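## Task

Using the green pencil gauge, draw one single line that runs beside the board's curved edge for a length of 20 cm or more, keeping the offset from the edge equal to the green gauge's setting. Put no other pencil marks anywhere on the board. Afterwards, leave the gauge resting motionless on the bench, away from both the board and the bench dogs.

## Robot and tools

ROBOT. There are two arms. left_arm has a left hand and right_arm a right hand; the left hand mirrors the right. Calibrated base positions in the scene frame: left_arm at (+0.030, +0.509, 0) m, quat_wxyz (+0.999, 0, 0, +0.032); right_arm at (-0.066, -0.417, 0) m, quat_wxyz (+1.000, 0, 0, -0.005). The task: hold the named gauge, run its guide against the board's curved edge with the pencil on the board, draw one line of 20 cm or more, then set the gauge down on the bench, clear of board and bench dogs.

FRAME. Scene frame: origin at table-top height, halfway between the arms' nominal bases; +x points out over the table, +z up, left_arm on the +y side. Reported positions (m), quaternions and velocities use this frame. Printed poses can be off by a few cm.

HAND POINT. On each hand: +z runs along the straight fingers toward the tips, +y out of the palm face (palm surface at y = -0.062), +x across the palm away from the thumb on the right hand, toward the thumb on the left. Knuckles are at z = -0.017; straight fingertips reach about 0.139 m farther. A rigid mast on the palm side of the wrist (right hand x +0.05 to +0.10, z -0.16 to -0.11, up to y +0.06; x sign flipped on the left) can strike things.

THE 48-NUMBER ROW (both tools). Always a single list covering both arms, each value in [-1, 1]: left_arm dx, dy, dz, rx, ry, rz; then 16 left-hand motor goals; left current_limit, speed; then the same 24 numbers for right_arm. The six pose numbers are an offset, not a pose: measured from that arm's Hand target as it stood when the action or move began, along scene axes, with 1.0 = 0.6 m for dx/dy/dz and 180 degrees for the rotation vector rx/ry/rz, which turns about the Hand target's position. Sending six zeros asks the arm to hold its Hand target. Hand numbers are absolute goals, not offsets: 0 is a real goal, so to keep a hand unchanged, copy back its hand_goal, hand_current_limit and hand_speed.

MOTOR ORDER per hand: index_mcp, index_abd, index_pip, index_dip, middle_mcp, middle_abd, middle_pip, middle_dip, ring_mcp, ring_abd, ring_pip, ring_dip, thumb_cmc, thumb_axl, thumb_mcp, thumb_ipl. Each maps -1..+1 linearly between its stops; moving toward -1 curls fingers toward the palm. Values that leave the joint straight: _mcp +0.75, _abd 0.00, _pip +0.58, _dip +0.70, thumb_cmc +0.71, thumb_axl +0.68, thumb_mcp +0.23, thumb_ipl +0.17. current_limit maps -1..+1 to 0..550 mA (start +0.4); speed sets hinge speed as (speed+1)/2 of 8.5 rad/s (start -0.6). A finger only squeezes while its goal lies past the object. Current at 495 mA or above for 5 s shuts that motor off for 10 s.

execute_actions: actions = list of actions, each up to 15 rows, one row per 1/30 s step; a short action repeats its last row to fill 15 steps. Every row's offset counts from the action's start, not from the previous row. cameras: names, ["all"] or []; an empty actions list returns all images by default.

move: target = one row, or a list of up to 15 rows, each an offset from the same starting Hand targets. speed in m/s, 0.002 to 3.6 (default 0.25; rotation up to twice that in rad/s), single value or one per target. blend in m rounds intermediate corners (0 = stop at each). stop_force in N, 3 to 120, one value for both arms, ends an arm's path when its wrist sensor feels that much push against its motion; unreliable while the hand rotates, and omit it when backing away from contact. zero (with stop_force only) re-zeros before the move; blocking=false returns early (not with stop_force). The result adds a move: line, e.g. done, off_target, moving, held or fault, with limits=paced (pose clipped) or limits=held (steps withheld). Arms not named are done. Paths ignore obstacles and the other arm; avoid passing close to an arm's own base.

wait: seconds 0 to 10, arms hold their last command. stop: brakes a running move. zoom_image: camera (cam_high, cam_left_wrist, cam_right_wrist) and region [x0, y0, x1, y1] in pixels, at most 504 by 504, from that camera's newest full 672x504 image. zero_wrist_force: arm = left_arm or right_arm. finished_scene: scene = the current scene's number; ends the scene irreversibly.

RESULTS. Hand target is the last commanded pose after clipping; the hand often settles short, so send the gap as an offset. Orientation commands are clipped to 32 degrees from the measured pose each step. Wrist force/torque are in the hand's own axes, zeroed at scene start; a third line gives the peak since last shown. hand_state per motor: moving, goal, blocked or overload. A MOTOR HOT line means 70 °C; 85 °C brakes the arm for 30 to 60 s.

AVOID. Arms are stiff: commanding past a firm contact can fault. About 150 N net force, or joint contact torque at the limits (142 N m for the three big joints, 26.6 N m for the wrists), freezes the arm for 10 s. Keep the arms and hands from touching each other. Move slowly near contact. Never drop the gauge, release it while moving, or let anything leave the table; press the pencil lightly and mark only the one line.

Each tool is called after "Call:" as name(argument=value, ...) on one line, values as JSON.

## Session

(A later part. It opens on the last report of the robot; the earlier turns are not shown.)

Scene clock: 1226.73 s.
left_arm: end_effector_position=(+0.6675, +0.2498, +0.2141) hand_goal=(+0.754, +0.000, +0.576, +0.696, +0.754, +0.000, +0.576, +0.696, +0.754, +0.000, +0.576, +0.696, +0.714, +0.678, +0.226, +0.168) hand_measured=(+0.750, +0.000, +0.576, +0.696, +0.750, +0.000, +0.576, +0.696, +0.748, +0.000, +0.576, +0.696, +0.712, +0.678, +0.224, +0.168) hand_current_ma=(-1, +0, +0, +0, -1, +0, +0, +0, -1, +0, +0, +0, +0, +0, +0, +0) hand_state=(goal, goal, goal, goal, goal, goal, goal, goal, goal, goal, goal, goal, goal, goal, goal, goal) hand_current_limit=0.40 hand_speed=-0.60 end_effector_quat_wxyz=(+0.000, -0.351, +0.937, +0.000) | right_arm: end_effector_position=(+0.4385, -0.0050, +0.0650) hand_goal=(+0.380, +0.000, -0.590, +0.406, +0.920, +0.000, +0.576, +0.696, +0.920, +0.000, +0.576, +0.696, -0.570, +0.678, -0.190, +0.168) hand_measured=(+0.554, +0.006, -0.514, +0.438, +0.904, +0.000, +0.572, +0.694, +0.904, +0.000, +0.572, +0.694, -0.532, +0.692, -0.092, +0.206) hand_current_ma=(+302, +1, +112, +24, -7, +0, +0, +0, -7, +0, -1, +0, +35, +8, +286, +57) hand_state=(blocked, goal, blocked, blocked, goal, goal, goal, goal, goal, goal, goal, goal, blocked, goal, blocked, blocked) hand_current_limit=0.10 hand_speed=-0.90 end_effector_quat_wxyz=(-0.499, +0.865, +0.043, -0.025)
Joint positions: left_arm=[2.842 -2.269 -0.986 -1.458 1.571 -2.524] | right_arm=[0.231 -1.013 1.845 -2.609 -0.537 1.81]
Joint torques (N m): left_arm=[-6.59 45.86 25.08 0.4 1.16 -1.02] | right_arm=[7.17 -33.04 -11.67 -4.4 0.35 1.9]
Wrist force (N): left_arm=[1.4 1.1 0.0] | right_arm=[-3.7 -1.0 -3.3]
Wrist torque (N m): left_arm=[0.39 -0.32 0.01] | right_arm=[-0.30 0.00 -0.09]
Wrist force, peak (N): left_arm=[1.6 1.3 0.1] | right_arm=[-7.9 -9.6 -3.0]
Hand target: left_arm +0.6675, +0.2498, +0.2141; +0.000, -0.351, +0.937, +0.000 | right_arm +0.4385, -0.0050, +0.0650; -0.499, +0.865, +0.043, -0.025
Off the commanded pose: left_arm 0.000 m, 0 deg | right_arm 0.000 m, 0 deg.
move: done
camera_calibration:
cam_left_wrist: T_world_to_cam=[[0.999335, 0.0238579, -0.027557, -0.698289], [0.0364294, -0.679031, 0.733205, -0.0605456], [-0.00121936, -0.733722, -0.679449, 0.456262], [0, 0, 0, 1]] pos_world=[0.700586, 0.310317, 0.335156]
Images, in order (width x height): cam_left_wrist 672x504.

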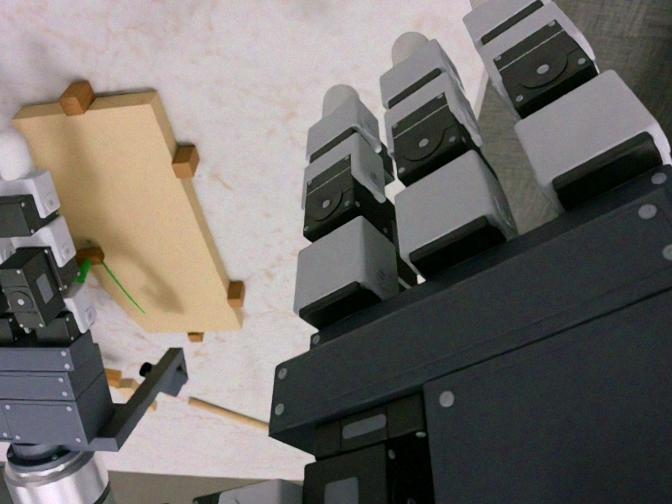

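Call:
move(target=[[0,0,0,0,0,0,0.754,0,0.576,0.696,0.754,0,0.576,0.696,0.754,0,0.576,0.696,0.714,0.678,0.226,0.168,0.4,-0.6,-0.0023,0.0678,0,0,0,-0.02176,0.38,0,-0.591,0.406,0.92,0,0.576,0.696,0.92,0,0.576,0.696,-0.571,0.678,-0.19,0.168,0.1,-0.9],[0,0,0,0,0,0,0.754,0,0.576,0.696,0.754,0,0.576,0.696,0.754,0,0.576,0.696,0.714,0.678,0.226,0.168,0.4,-0.6,0.0001,0.1355,0,0,0,-0.04352,0.38,0,-0.591,0.406,0.92,0,0.576,0.696,0.92,0,0.576,0.696,-0.571,0.678,-0.19,0.168,0.1,-0.9],[0,0,0,0,0,0,0.754,0,0.576,0.696,0.754,0,0.576,0.696,0.754,0,0.576,0.696,0.714,0.678,0.226,0.168,0.4,-0.6,0.0071,0.2029,0,0,0,-0.06528,0.38,0,-0.591,0.406,0.92,0,0.576,0.696,0.92,0,0.576,0.696,-0.571,0.678,-0.19,0.168,0.1,-0.9]], speed=0.04, blend=[0.004,0.004,0], cameras=["cam_left_wrist"])

Call:
zoom_image(camera="cam_left_wrist", region=[0, 100, 180, 340])

Scene clock: 1242.70 s.
left_arm: end_effector_position=(+0.6675, +0.2498, +0.2141) hand_goal=(+0.754, +0.000, +0.576, +0.696, +0.754, +0.000, +0.576, +0.696, +0.754, +0.000, +0.576, +0.696, +0.714, +0.678, +0.226, +0.168) hand_measured=(+0.750, +0.000, +0.576, +0.696, +0.750, +0.000, +0.576, +0.696, +0.748, +0.000, +0.576, +0.696, +0.712, +0.678, +0.224, +0.168) hand_current_ma=(-1, +0, +0, +0, -1, +0, +0, +0, -1, +0, +0, +0, +0, +0, +0, +0) hand_state=(goal, goal, goal, goal, goal, goal, goal, goal, goal, goal, goal, goal, goal, goal, goal, goal) hand_current_limit=0.40 hand_speed=-0.60 end_effector_quat_wxyz=(+0.000, -0.351, +0.937, +0.000) | right_arm: end_effector_position=(+0.4427, +0.1167, +0.0650) hand_goal=(+0.380, +0.000, -0.590, +0.406, +0.920, +0.000, +0.576, +0.696, +0.920, +0.000, +0.576, +0.696, -0.570, +0.678, -0.190, +0.168) hand_measured=(+0.554, +0.004, -0.514, +0.438, +0.904, +0.000, +0.572, +0.694, +0.904, +0.000, +0.572, +0.694, -0.548, +0.692, -0.092, +0.206) hand_current_ma=(+303, +0, +116, +24, -7, +0, +0, +0, -7, +0, -1, +0, +13, +8, +286, +57) hand_state=(blocked, goal, blocked, blocked, goal, goal, goal, goal, goal, goal, goal, goal, blocked, goal, blocked, blocked) hand_current_limit=0.10 hand_speed=-0.90 end_effector_quat_wxyz=(-0.499, +0.865, -0.046, +0.026)
Joint positions: left_arm=[2.842 -2.269 -0.986 -1.458 1.571 -2.524] | right_arm=[0.43 -0.838 1.67 -3.117 -0.724 2.429]
Joint torques (N m): left_arm=[-7.13 45.79 26.3 0.58 1.24 -0.94] | right_arm=[7.35 -39.37 -21.45 -4.34 -0.11 2.15]
Wrist force (N): left_arm=[1.4 1.2 0.0] | right_arm=[-1.7 -0.6 -0.2]
Wrist torque (N m): left_arm=[0.40 -0.32 0.01] | right_arm=[-0.20 -0.03 -0.08]
Wrist force, peak (N): left_arm=[1.6 1.3 0.2] | right_arm=[-4.0 -1.2 -3.8]
Hand target: left_arm +0.6675, +0.2498, +0.2141; +0.000, -0.351, +0.937, +0.000 | right_arm +0.4427, +0.1167, +0.0650; -0.499, +0.865, -0.046, +0.026
Off the commanded pose: left_arm 0.000 m, 0 deg | right_arm 0.000 m, 0 deg.
move: done
camera_calibration:
cam_left_wrist: T_world_to_cam=[[0.999335, 0.0238579, -0.027557, -0.698289], [0.0364294, -0.679031, 0.733205, -0.0605456], [-0.00121936, -0.733722, -0.679449, 0.456262], [0, 0, 0, 1]] pos_world=[0.700586, 0.310317, 0.335156]
Images, in order (width x height): cam_left_wrist 672x504.

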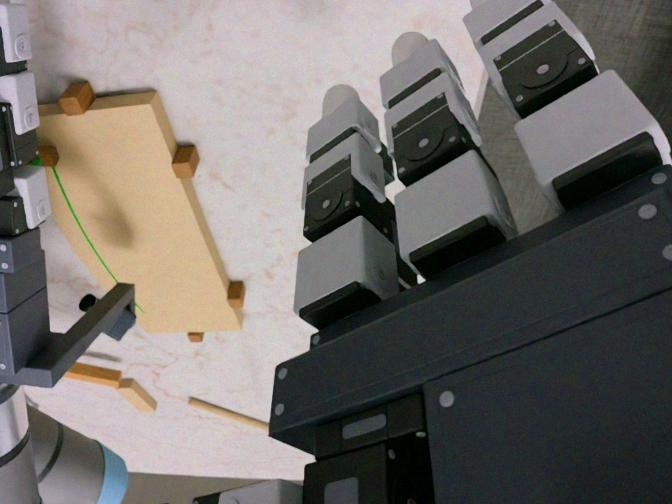

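Scaled by 2.100 from the camera's 672x504 image, which has a finer 960x720 frame.

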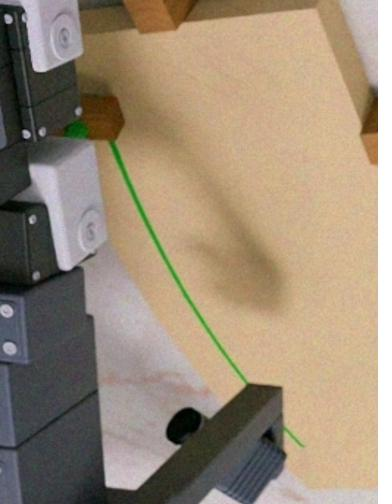

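Call:
move(target=[0,0,0,0,0,0,0.754,0,0.576,0.696,0.754,0,0.576,0.696,0.754,0,0.576,0.696,0.714,0.678,0.226,0.168,0.4,-0.6,0,0,0.1,0,0,0,0.38,0,-0.591,0.406,0.92,0,0.576,0.696,0.92,0,0.576,0.696,-0.571,0.678,-0.19,0.168,0.1,-0.9], speed=0.06)

Call:
move(target=[0,0,0,0,0,0,0.754,0,0.576,0.696,0.754,0,0.576,0.696,0.754,0,0.576,0.696,0.714,0.678,0.226,0.168,0.4,-0.6,-0.19,-0.1,0.03,0,0,0,0.38,0,-0.591,0.406,0.92,0,0.576,0.696,0.92,0,0.576,0.696,-0.571,0.678,-0.19,0.168,0.1,-0.9], speed=0.15, cameras=["cam_high","cam_left_wrist"])

Call:
zoom_image(camera="cam_left_wrist", region=[0, 100, 90, 220])

Call:
zoom_image(camera="cam_left_wrist", region=[50, 210, 170, 340])

Call:
zoom_image(camera="cam_high", region=[300, 100, 430, 230])

Scene clock: 1253.70 s.
left_arm: end_effector_position=(+0.6675, +0.2498, +0.2141) hand_goal=(+0.754, +0.000, +0.576, +0.696, +0.754, +0.000, +0.576, +0.696, +0.754, +0.000, +0.576, +0.696, +0.714, +0.678, +0.226, +0.168) hand_measured=(+0.750, +0.000, +0.576, +0.696, +0.750, +0.000, +0.576, +0.696, +0.748, +0.000, +0.576, +0.696, +0.712, +0.678, +0.224, +0.168) hand_current_ma=(-1, +0, +0, +0, -1, +0, +0, +0, -1, +0, +0, +0, +0, +0, +0, +0) hand_state=(goal, goal, goal, goal, goal, goal, goal, goal, goal, goal, goal, goal, goal, goal, goal, goal) hand_current_limit=0.40 hand_speed=-0.60 end_effector_quat_wxyz=(+0.000, -0.351, +0.937, +0.000) | right_arm: end_effector_position=(+0.4427, +0.1167, +0.1249) hand_goal=(+0.380, +0.000, -0.590, +0.406, +0.920, +0.000, +0.576, +0.696, +0.920, +0.000, +0.576, +0.696, -0.570, +0.678, -0.190, +0.168) hand_measured=(+0.554, +0.004, -0.512, +0.438, +0.904, +0.000, +0.572, +0.694, +0.904, +0.000, +0.572, +0.694, -0.572, +0.686, -0.092, +0.206) hand_current_ma=(+303, +0, +119, +25, -7, +0, +0, +0, -7, +0, -1, +0, +0, +3, +286, +57) hand_state=(blocked, goal, blocked, blocked, goal, goal, goal, goal, goal, goal, goal, goal, goal, goal, blocked, blocked) hand_current_limit=0.10 hand_speed=-0.90 end_effector_quat_wxyz=(-0.499, +0.865, -0.046, +0.026)
Joint positions: left_arm=[2.842 -2.269 -0.986 -1.458 1.571 -2.524] | right_arm=[0.43 -0.937 1.65 -2.998 -0.724 2.429]
Joint torques (N m): left_arm=[-7.84 46.61 26.97 0.72 1.11 -0.76] | right_arm=[3.33 -50.78 -23.32 -1.13 0.2 -2.17]
Wrist force (N): left_arm=[1.5 1.0 0.0] | right_arm=[-0.7 -0.1 1.0]
Wrist torque (N m): left_arm=[0.37 -0.32 0.02] | right_arm=[-0.06 -0.06 -0.12]
Wrist force, peak (N): left_arm=[1.6 1.3 0.1] | right_arm=[-1.2 0.7 1.7]
Hand target: left_arm +0.6675, +0.2498, +0.2141; +0.000, -0.351, +0.937, +0.000 | right_arm +0.4427, +0.1167, +0.1250; -0.499, +0.865, -0.046, +0.026
Off the commanded pose: left_arm 0.000 m, 0 deg | right_arm 0.000 m, 0 deg.
move: done

Scene clock: 1255.10 s.
left_arm: end_effector_position=(+0.6675, +0.2498, +0.2141) hand_goal=(+0.754, +0.000, +0.576, +0.696, +0.754, +0.000, +0.576, +0.696, +0.754, +0.000, +0.576, +0.696, +0.714, +0.678, +0.226, +0.168) hand_measured=(+0.750, +0.000, +0.576, +0.696, +0.750, +0.000, +0.576, +0.696, +0.748, +0.000, +0.576, +0.696, +0.712, +0.678, +0.224, +0.168) hand_current_ma=(-1, +0, +0, +0, -1, +0, +0, +0, -1, +0, +0, +0, +0, +0, +0, +0) hand_state=(goal, goal, goal, goal, goal, goal, goal, goal, goal, goal, goal, goal, goal, goal, goal, goal) hand_current_limit=0.40 hand_speed=-0.60 end_effector_quat_wxyz=(+0.000, -0.351, +0.937, +0.000) | right_arm: end_effector_position=(+0.3287, +0.0568, +0.1430) hand_goal=(+0.380, +0.000, -0.590, +0.406, +0.920, +0.000, +0.576, +0.696, +0.920, +0.000, +0.576, +0.696, -0.570, +0.678, -0.190, +0.168) hand_measured=(+0.554, +0.004, -0.512, +0.438, +0.904, +0.000, +0.572, +0.694, +0.904, +0.000, +0.572, +0.694, -0.572, +0.686, -0.092, +0.206) hand_current_ma=(+302, +0, +119, +25, -7, +0, +0, +0, -7, +0, -1, +0, +0, +3, +286, +57) hand_state=(blocked, goal, blocked, blocked, goal, goal, goal, goal, goal, goal, goal, goal, goal, goal, blocked, blocked) hand_current_limit=0.10 hand_speed=-0.90 end_effector_quat_wxyz=(-0.499, +0.865, -0.046, +0.026)
Joint positions: left_arm=[2.842 -2.269 -0.986 -1.458 1.571 -2.524] | right_arm=[0.413 -1.2 2.037 -3.107 -0.714 2.41]
Joint torques (N m): left_arm=[-7.93 46.96 26.15 0.52 1.03 -0.89] | right_arm=[-7.8 -39.93 -10.23 -4.23 2.21 -2.21]
Wrist force (N): left_arm=[1.5 1.0 0.1] | right_arm=[-0.9 0.1 1.2]
Wrist torque (N m): left_arm=[0.36 -0.33 0.03] | right_arm=[-0.07 -0.06 -0.03]
Wrist force, peak (N): left_arm=[1.7 1.2 -0.2] | right_arm=[0.1 0.0 1.9]
Hand target: left_arm +0.6675, +0.2498, +0.2141; +0.000, -0.351, +0.937, +0.000 | right_arm +0.3287, +0.0567, +0.1430; -0.499, +0.865, -0.046, +0.026
Off the commanded pose: left_arm 0.000 m, 0 deg | right_arm 0.000 m, 0 deg.
move: done
camera_calibration:
cam_left_wrist: T_world_to_cam=[[0.999335, 0.0238579, -0.027557, -0.698289], [0.0364294, -0.679031, 0.733205, -0.0605456], [-0.00121936, -0.733722, -0.679449, 0.456262], [0, 0, 0, 1]] pos_world=[0.700586, 0.310317, 0.335156]
Images, in order (width x height): cam_high 672x504, cam_left_wrist 672x504.

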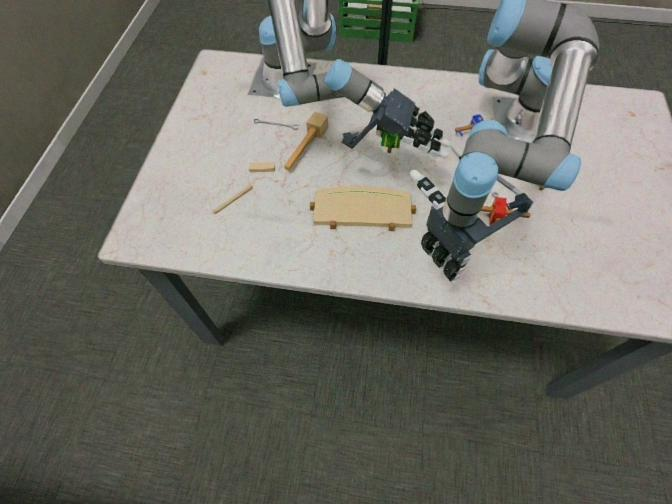

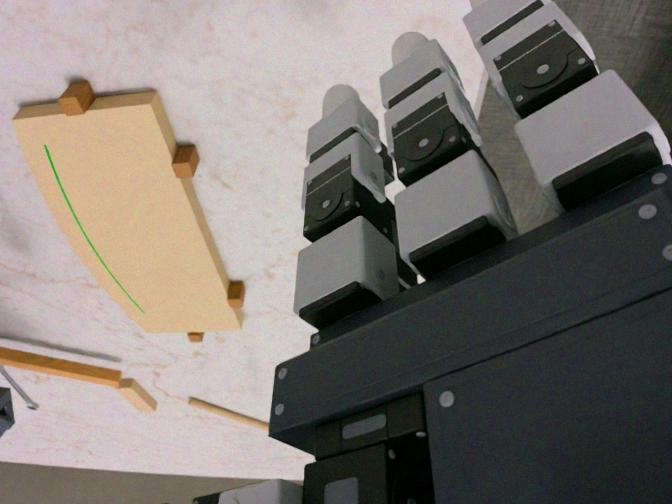

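Scaled by 4.200 from the camera's 672x504 image, which has a finer 960x720 frame.

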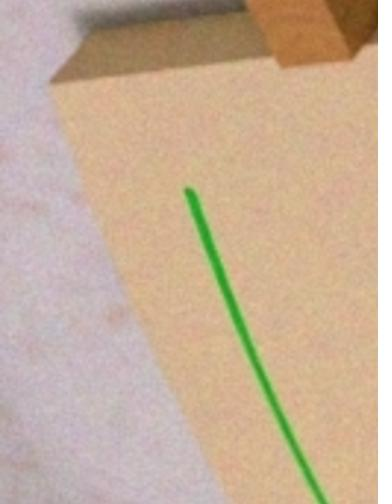

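Scaled by 3.877 from the camera's 672x504 image, which has a finer 960x720 frame.

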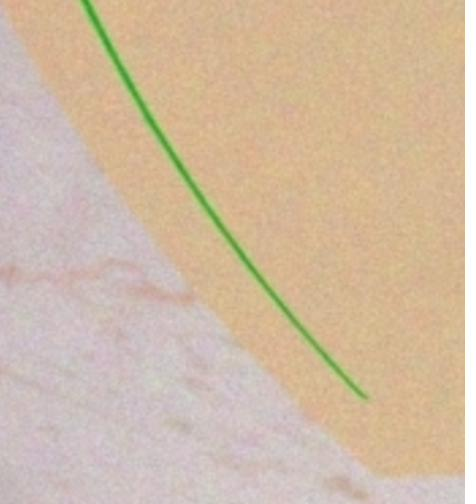

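Scaled by 3.877 from the camera's 672x504 image, which has a finer 960x720 frame.

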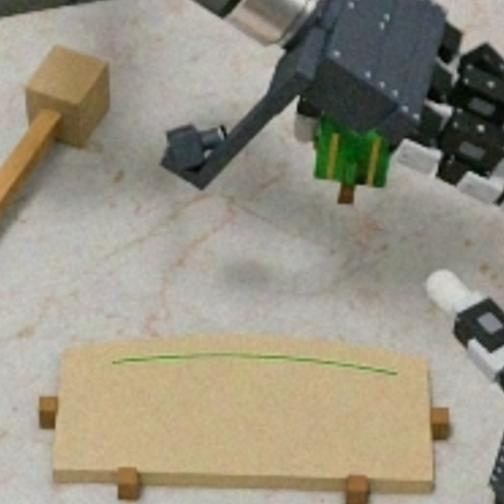

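Call:
move(target=[0,0,0,0,0,0,0.754,0,0.576,0.696,0.754,0,0.576,0.696,0.754,0,0.576,0.696,0.714,0.678,0.226,0.168,0.4,-0.6,-0.07,-0.02,-0.125,0,0,0,0.38,0,-0.591,0.406,0.92,0,0.576,0.696,0.92,0,0.576,0.696,-0.571,0.678,-0.19,0.168,0.1,-0.9], speed=0.15)

Call:
move(target=[0,0,0,0,0,0,0.754,0,0.576,0.696,0.754,0,0.576,0.696,0.754,0,0.576,0.696,0.714,0.678,0.226,0.168,0.4,-0.6,0,0,-0.045,0,0,0,0.38,0,-0.591,0.406,0.92,0,0.576,0.696,0.92,0,0.576,0.696,-0.571,0.678,-0.19,0.168,0.1,-0.9], speed=0.015, stop_force=3)

Call:
move(target=[0,0,0,0,0,0,0.754,0,0.576,0.696,0.754,0,0.576,0.696,0.754,0,0.576,0.696,0.714,0.678,0.226,0.168,0.4,-0.6,0,0,0,0,0,0,0.753,0,-0.591,0.406,0.92,0,0.576,0.696,0.92,0,0.576,0.696,-0.571,0.678,-0.06,0.168,-0.4,-0.93], cameras=["cam_high","cam_right_wrist"])

Call:
zoom_image(camera="cam_high", region=[300, 80, 430, 200])

Scene clock: 1272.97 s.
left_arm: end_effector_position=(+0.6675, +0.2498, +0.2141) hand_goal=(+0.754, +0.000, +0.576, +0.696, +0.754, +0.000, +0.576, +0.696, +0.754, +0.000, +0.576, +0.696, +0.714, +0.678, +0.226, +0.168) hand_measured=(+0.750, +0.000, +0.576, +0.696, +0.750, +0.000, +0.576, +0.696, +0.748, +0.000, +0.576, +0.696, +0.712, +0.678, +0.224, +0.168) hand_current_ma=(-1, +0, +0, +0, -1, +0, +0, +0, -1, +0, +0, +0, +0, +0, +0, +0) hand_state=(goal, goal, goal, goal, goal, goal, goal, goal, goal, goal, goal, goal, goal, goal, goal, goal) hand_current_limit=0.40 hand_speed=-0.60 end_effector_quat_wxyz=(+0.000, -0.351, +0.937, +0.000) | right_arm: end_effector_position=(+0.2867, +0.0447, +0.0680) hand_goal=(+0.380, +0.000, -0.590, +0.406, +0.920, +0.000, +0.576, +0.696, +0.920, +0.000, +0.576, +0.696, -0.570, +0.678, -0.190, +0.168) hand_measured=(+0.554, +0.004, -0.512, +0.438, +0.904, +0.000, +0.572, +0.694, +0.904, +0.000, +0.572, +0.694, -0.572, +0.686, -0.092, +0.206) hand_current_ma=(+303, +0, +119, +25, -7, +0, +0, +0, -7, +0, -1, +0, +0, +3, +286, +57) hand_state=(blocked, goal, blocked, blocked, goal, goal, goal, goal, goal, goal, goal, goal, goal, goal, blocked, blocked) hand_current_limit=0.10 hand_speed=-0.90 end_effector_quat_wxyz=(-0.499, +0.865, -0.046, +0.026)
Joint positions: left_arm=[2.842 -2.269 -0.986 -1.458 1.571 -2.524] | right_arm=[0.425 -1.093 2.186 -3.374 -0.721 2.424]
Joint torques (N m): left_arm=[-6.34 45.55 26.74 0.47 1.26 -0.96] | right_arm=[7.46 -26.17 -6.47 -4.24 -0.09 2.44]
Wrist force (N): left_arm=[1.5 1.2 -0.1] | right_arm=[-0.8 0.7 0.9]
Wrist torque (N m): left_arm=[0.41 -0.33 0.01] | right_arm=[0.01 -0.01 -0.16]
Wrist force, peak (N): left_arm=[1.8 1.2 0.1] | right_arm=[-1.4 1.5 1.1]
Hand target: left_arm +0.6675, +0.2498, +0.2141; +0.000, -0.351, +0.937, +0.000 | right_arm +0.2867, +0.0447, +0.0680; -0.499, +0.865, -0.046, +0.026
Off the commanded pose: left_arm 0.000 m, 0 deg | right_arm 0.000 m, 0 deg.
move: done

Scene clock: 1274.90 s.
left_arm: end_effector_position=(+0.6675, +0.2498, +0.2141) hand_goal=(+0.754, +0.000, +0.576, +0.696, +0.754, +0.000, +0.576, +0.696, +0.754, +0.000, +0.576, +0.696, +0.714, +0.678, +0.226, +0.168) hand_measured=(+0.750, +0.000, +0.576, +0.696, +0.750, +0.000, +0.576, +0.696, +0.748, +0.000, +0.576, +0.696, +0.712, +0.678, +0.224, +0.168) hand_current_ma=(-1, +0, +0, +0, -1, +0, +0, +0, -1, +0, +0, +0, +0, +0, +0, +0) hand_state=(goal, goal, goal, goal, goal, goal, goal, goal, goal, goal, goal, goal, goal, goal, goal, goal) hand_current_limit=0.40 hand_speed=-0.60 end_effector_quat_wxyz=(+0.000, -0.351, +0.937, +0.000) | right_arm: end_effector_position=(+0.2867, +0.0447, +0.0560) hand_goal=(+0.380, +0.000, -0.590, +0.406, +0.920, +0.000, +0.576, +0.696, +0.920, +0.000, +0.576, +0.696, -0.570, +0.678, -0.190, +0.168) hand_measured=(+0.554, +0.004, -0.512, +0.438, +0.904, +0.000, +0.572, +0.694, +0.904, +0.000, +0.572, +0.694, -0.574, +0.686, -0.092, +0.206) hand_current_ma=(+302, +0, +119, +25, -7, +0, +0, +0, -7, +0, -1, +0, -1, +3, +286, +57) hand_state=(blocked, goal, blocked, blocked, goal, goal, goal, goal, goal, goal, goal, goal, goal, goal, blocked, blocked) hand_current_limit=0.10 hand_speed=-0.90 end_effector_quat_wxyz=(-0.499, +0.865, -0.046, +0.026)
Joint positions: left_arm=[2.842 -2.269 -0.986 -1.458 1.571 -2.524] | right_arm=[0.425 -1.062 2.188 -3.407 -0.721 2.424]
Joint torques (N m): left_arm=[-7.79 45.3 26.37 0.45 1.22 -0.87] | right_arm=[6.96 -39 -17.22 -1.13 -0.13 -1.74]
Wrist force (N): left_arm=[1.6 1.0 0.1] | right_arm=[-0.6 0.6 1.0]
Wrist torque (N m): left_arm=[0.38 -0.33 0.03] | right_arm=[0.00 -0.02 -0.14]
Wrist force, peak (N): left_arm=[1.7 1.2 0.1] | right_arm=[-1.3 -2.2 -0.8]
Hand target: left_arm +0.6675, +0.2498, +0.2141; +0.000, -0.351, +0.937, +0.000 | right_arm +0.2867, +0.0447, +0.0560; -0.499, +0.865, -0.046, +0.026 (not the last commanded pose)
Off the commanded pose: left_arm 0.000 m, 0 deg | right_arm 0.015 m, 0 deg.
move: contact (right_arm)

Scene clock: 1276.40 s.
left_arm: end_effector_position=(+0.6675, +0.2498, +0.2141) hand_goal=(+0.754, +0.000, +0.576, +0.696, +0.754, +0.000, +0.576, +0.696, +0.754, +0.000, +0.576, +0.696, +0.714, +0.678, +0.226, +0.168) hand_measured=(+0.750, +0.000, +0.576, +0.696, +0.750, +0.000, +0.576, +0.696, +0.748, +0.000, +0.576, +0.696, +0.712, +0.678, +0.224, +0.168) hand_current_ma=(-1, +0, +0, +0, -1, +0, +0, +0, -1, +0, +0, +0, +0, +0, +0, +0) hand_state=(goal, goal, goal, goal, goal, goal, goal, goal, goal, goal, goal, goal, goal, goal, goal, goal) hand_current_limit=0.40 hand_speed=-0.60 end_effector_quat_wxyz=(+0.000, -0.351, +0.937, +0.000) | right_arm: end_effector_position=(+0.2867, +0.0447, +0.0560) hand_goal=(+0.754, +0.000, -0.590, +0.406, +0.920, +0.000, +0.576, +0.696, +0.920, +0.000, +0.576, +0.696, -0.570, +0.678, -0.060, +0.168) hand_measured=(+0.740, +0.002, -0.586, +0.408, +0.904, +0.000, +0.572, +0.694, +0.904, +0.000, +0.572, +0.694, -0.572, +0.680, -0.058, +0.172) hand_current_ma=(-6, +0, +1, +0, -7, +0, +0, +0, -7, +0, -1, +0, +0, +0, +0, +1) hand_state=(goal, goal, goal, goal, goal, goal, goal, goal, goal, goal, goal, goal, goal, goal, goal, goal) hand_current_limit=-0.40 hand_speed=-0.93 end_effector_quat_wxyz=(-0.499, +0.865, -0.046, +0.026)
Joint positions: left_arm=[2.842 -2.269 -0.986 -1.458 1.571 -2.524] | right_arm=[0.425 -1.062 2.188 -3.407 -0.721 2.424]
Joint torques (N m): left_arm=[-6.89 45.21 26.16 0.56 1.22 -0.77] | right_arm=[5.96 -39.26 -15.71 -1.49 -0.24 -1.45]
Wrist force (N): left_arm=[1.4 1.1 0.0] | right_arm=[-0.7 0.0 0.3]
Wrist torque (N m): left_arm=[0.39 -0.31 0.00] | right_arm=[-0.03 -0.02 -0.14]
Wrist force, peak (N): left_arm=[1.7 1.1 -0.1] | right_arm=[-0.7 0.9 1.2]
Hand target: left_arm +0.6675, +0.2498, +0.2141; +0.000, -0.351, +0.937, +0.000 | right_arm +0.2867, +0.0447, +0.0560; -0.499, +0.865, -0.046, +0.026
Off the commanded pose: left_arm 0.000 m, 0 deg | right_arm 0.000 m, 0 deg.
move: done
camera_calibration:
cam_right_wrist: T_world_to_cam=[[-0.765308, -0.289888, -0.57469, 0.289979], [-0.483851, -0.329725, 0.81066, 0.0581813], [-0.424491, 0.898469, 0.112078, 0.204069], [0, 0, 0, 1]] pos_world=[0.3367, -0.0801046, 0.096611]
Images, in order (width x height): cam_high 672x504, cam_right_wrist 672x504.

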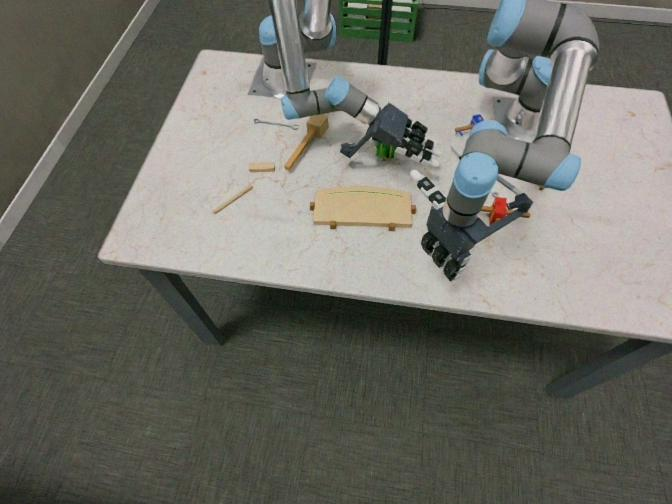

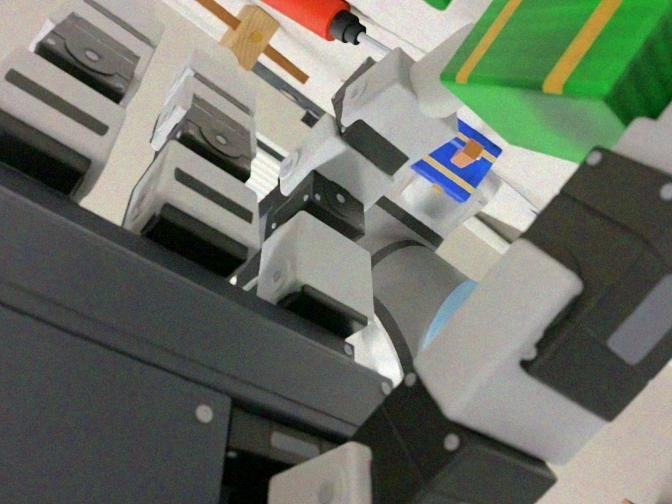

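Scaled by 3.877 from the camera's 672x504 image, which has a finer 960x720 frame.

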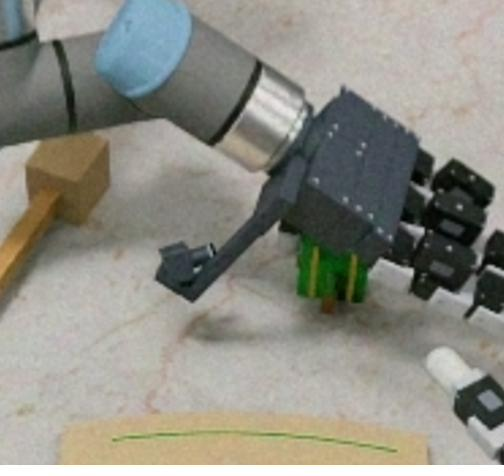

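Call:
move(target=[[0,0,0,0,0,0,0.754,0,0.576,0.696,0.754,0,0.576,0.696,0.754,0,0.576,0.696,0.714,0.678,0.226,0.168,0.4,-0.6,0,0,0.001,0,0,0,0.753,0,-0.591,0.406,0.92,0,0.576,0.696,0.92,0,0.576,0.696,-0.571,0.678,0.1,0.168,-0.4,-0.85],[0,0,0,0,0,0,0.754,0,0.576,0.696,0.754,0,0.576,0.696,0.754,0,0.576,0.696,0.714,0.678,0.226,0.168,0.4,-0.6,0,0,0.25,0,0,0,0.753,0,-0.591,0.406,0.92,0,0.576,0.696,0.92,0,0.576,0.696,-0.571,0.678,0.1,0.168,-0.4,-0.85]], speed=0.1, cameras=["cam_high","cam_right_wrist"])

Call:
zoom_image(camera="cam_high", region=[300, 80, 430, 200])

Scene clock: 1287.37 s.
left_arm: end_effector_position=(+0.6675, +0.2498, +0.2141) hand_goal=(+0.754, +0.000, +0.576, +0.696, +0.754, +0.000, +0.576, +0.696, +0.754, +0.000, +0.576, +0.696, +0.714, +0.678, +0.226, +0.168) hand_measured=(+0.750, +0.000, +0.576, +0.696, +0.750, +0.000, +0.576, +0.696, +0.748, +0.000, +0.576, +0.696, +0.712, +0.678, +0.224, +0.168) hand_current_ma=(-1, +0, +0, +0, -1, +0, +0, +0, -1, +0, +0, +0, +0, +0, +0, +0) hand_state=(goal, goal, goal, goal, goal, goal, goal, goal, goal, goal, goal, goal, goal, goal, goal, goal) hand_current_limit=0.40 hand_speed=-0.60 end_effector_quat_wxyz=(+0.000, -0.351, +0.937, +0.000) | right_arm: end_effector_position=(+0.2867, +0.0447, +0.2059) hand_goal=(+0.754, +0.000, -0.590, +0.406, +0.920, +0.000, +0.576, +0.696, +0.920, +0.000, +0.576, +0.696, -0.570, +0.678, +0.100, +0.168) hand_measured=(+0.740, +0.002, -0.586, +0.408, +0.904, +0.000, +0.572, +0.694, +0.904, +0.000, +0.572, +0.694, -0.572, +0.680, +0.096, +0.170) hand_current_ma=(-6, +0, +1, +0, -7, +0, +0, +0, -7, +0, -1, +0, +0, +0, -1, +0) hand_state=(goal, goal, goal, goal, goal, goal, goal, goal, goal, goal, goal, goal, goal, goal, goal, goal) hand_current_limit=-0.40 hand_speed=-0.85 end_effector_quat_wxyz=(-0.499, +0.865, -0.046, +0.026)
Joint positions: left_arm=[2.842 -2.269 -0.986 -1.458 1.571 -2.524] | right_arm=[0.425 -1.394 2.09 -2.976 -0.721 2.424]
Joint torques (N m): left_arm=[-7.41 46.73 26.33 0.71 1.2 -0.84] | right_arm=[-8.67 -32.9 -24.47 -1.11 2.02 -1.98]
Wrist force (N): left_arm=[1.5 1.2 0.0] | right_arm=[-0.7 -0.7 0.9]
Wrist torque (N m): left_arm=[0.39 -0.33 0.02] | right_arm=[-0.10 -0.03 0.02]
Wrist force, peak (N): left_arm=[1.5 1.3 0.1] | right_arm=[-1.0 -1.1 0.8]
Hand target: left_arm +0.6675, +0.2498, +0.2141; +0.000, -0.351, +0.937, +0.000 | right_arm +0.2867, +0.0447, +0.2060; -0.499, +0.865, -0.046, +0.026
Off the commanded pose: left_arm 0.000 m, 0 deg | right_arm 0.000 m, 0 deg.
move: done
camera_calibration:
cam_right_wrist: T_world_to_cam=[[-0.765308, -0.289888, -0.57469, 0.376125], [-0.483851, -0.329725, 0.81066, -0.0633367], [-0.424491, 0.898469, 0.112078, 0.187269], [0, 0, 0, 1]] pos_world=[0.3367, -0.0801046, 0.246511]
Images, in order (width x height): cam_high 672x504, cam_right_wrist 672x504.

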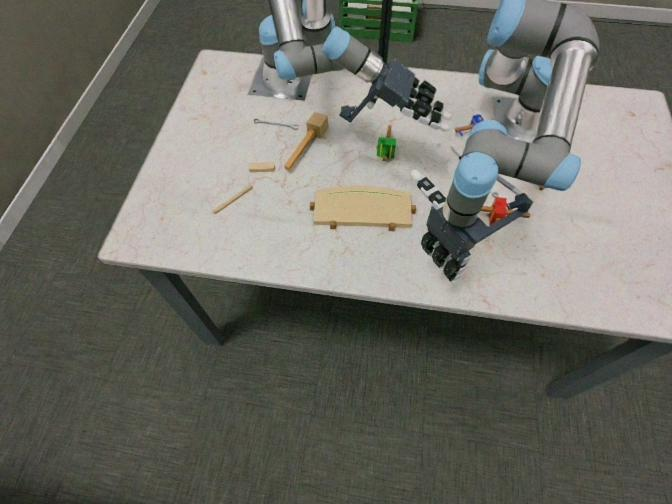

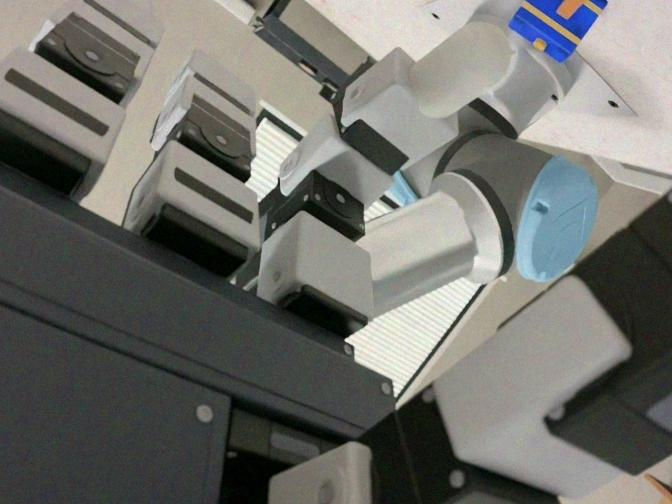

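Scaled by 3.877 from the camera's 672x504 image, which has a finer 960x720 frame.

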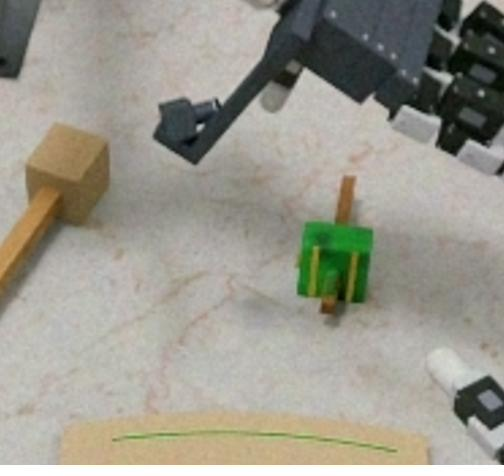

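Call:
finished_scene(scene=2)

The scene is finished: the task was done.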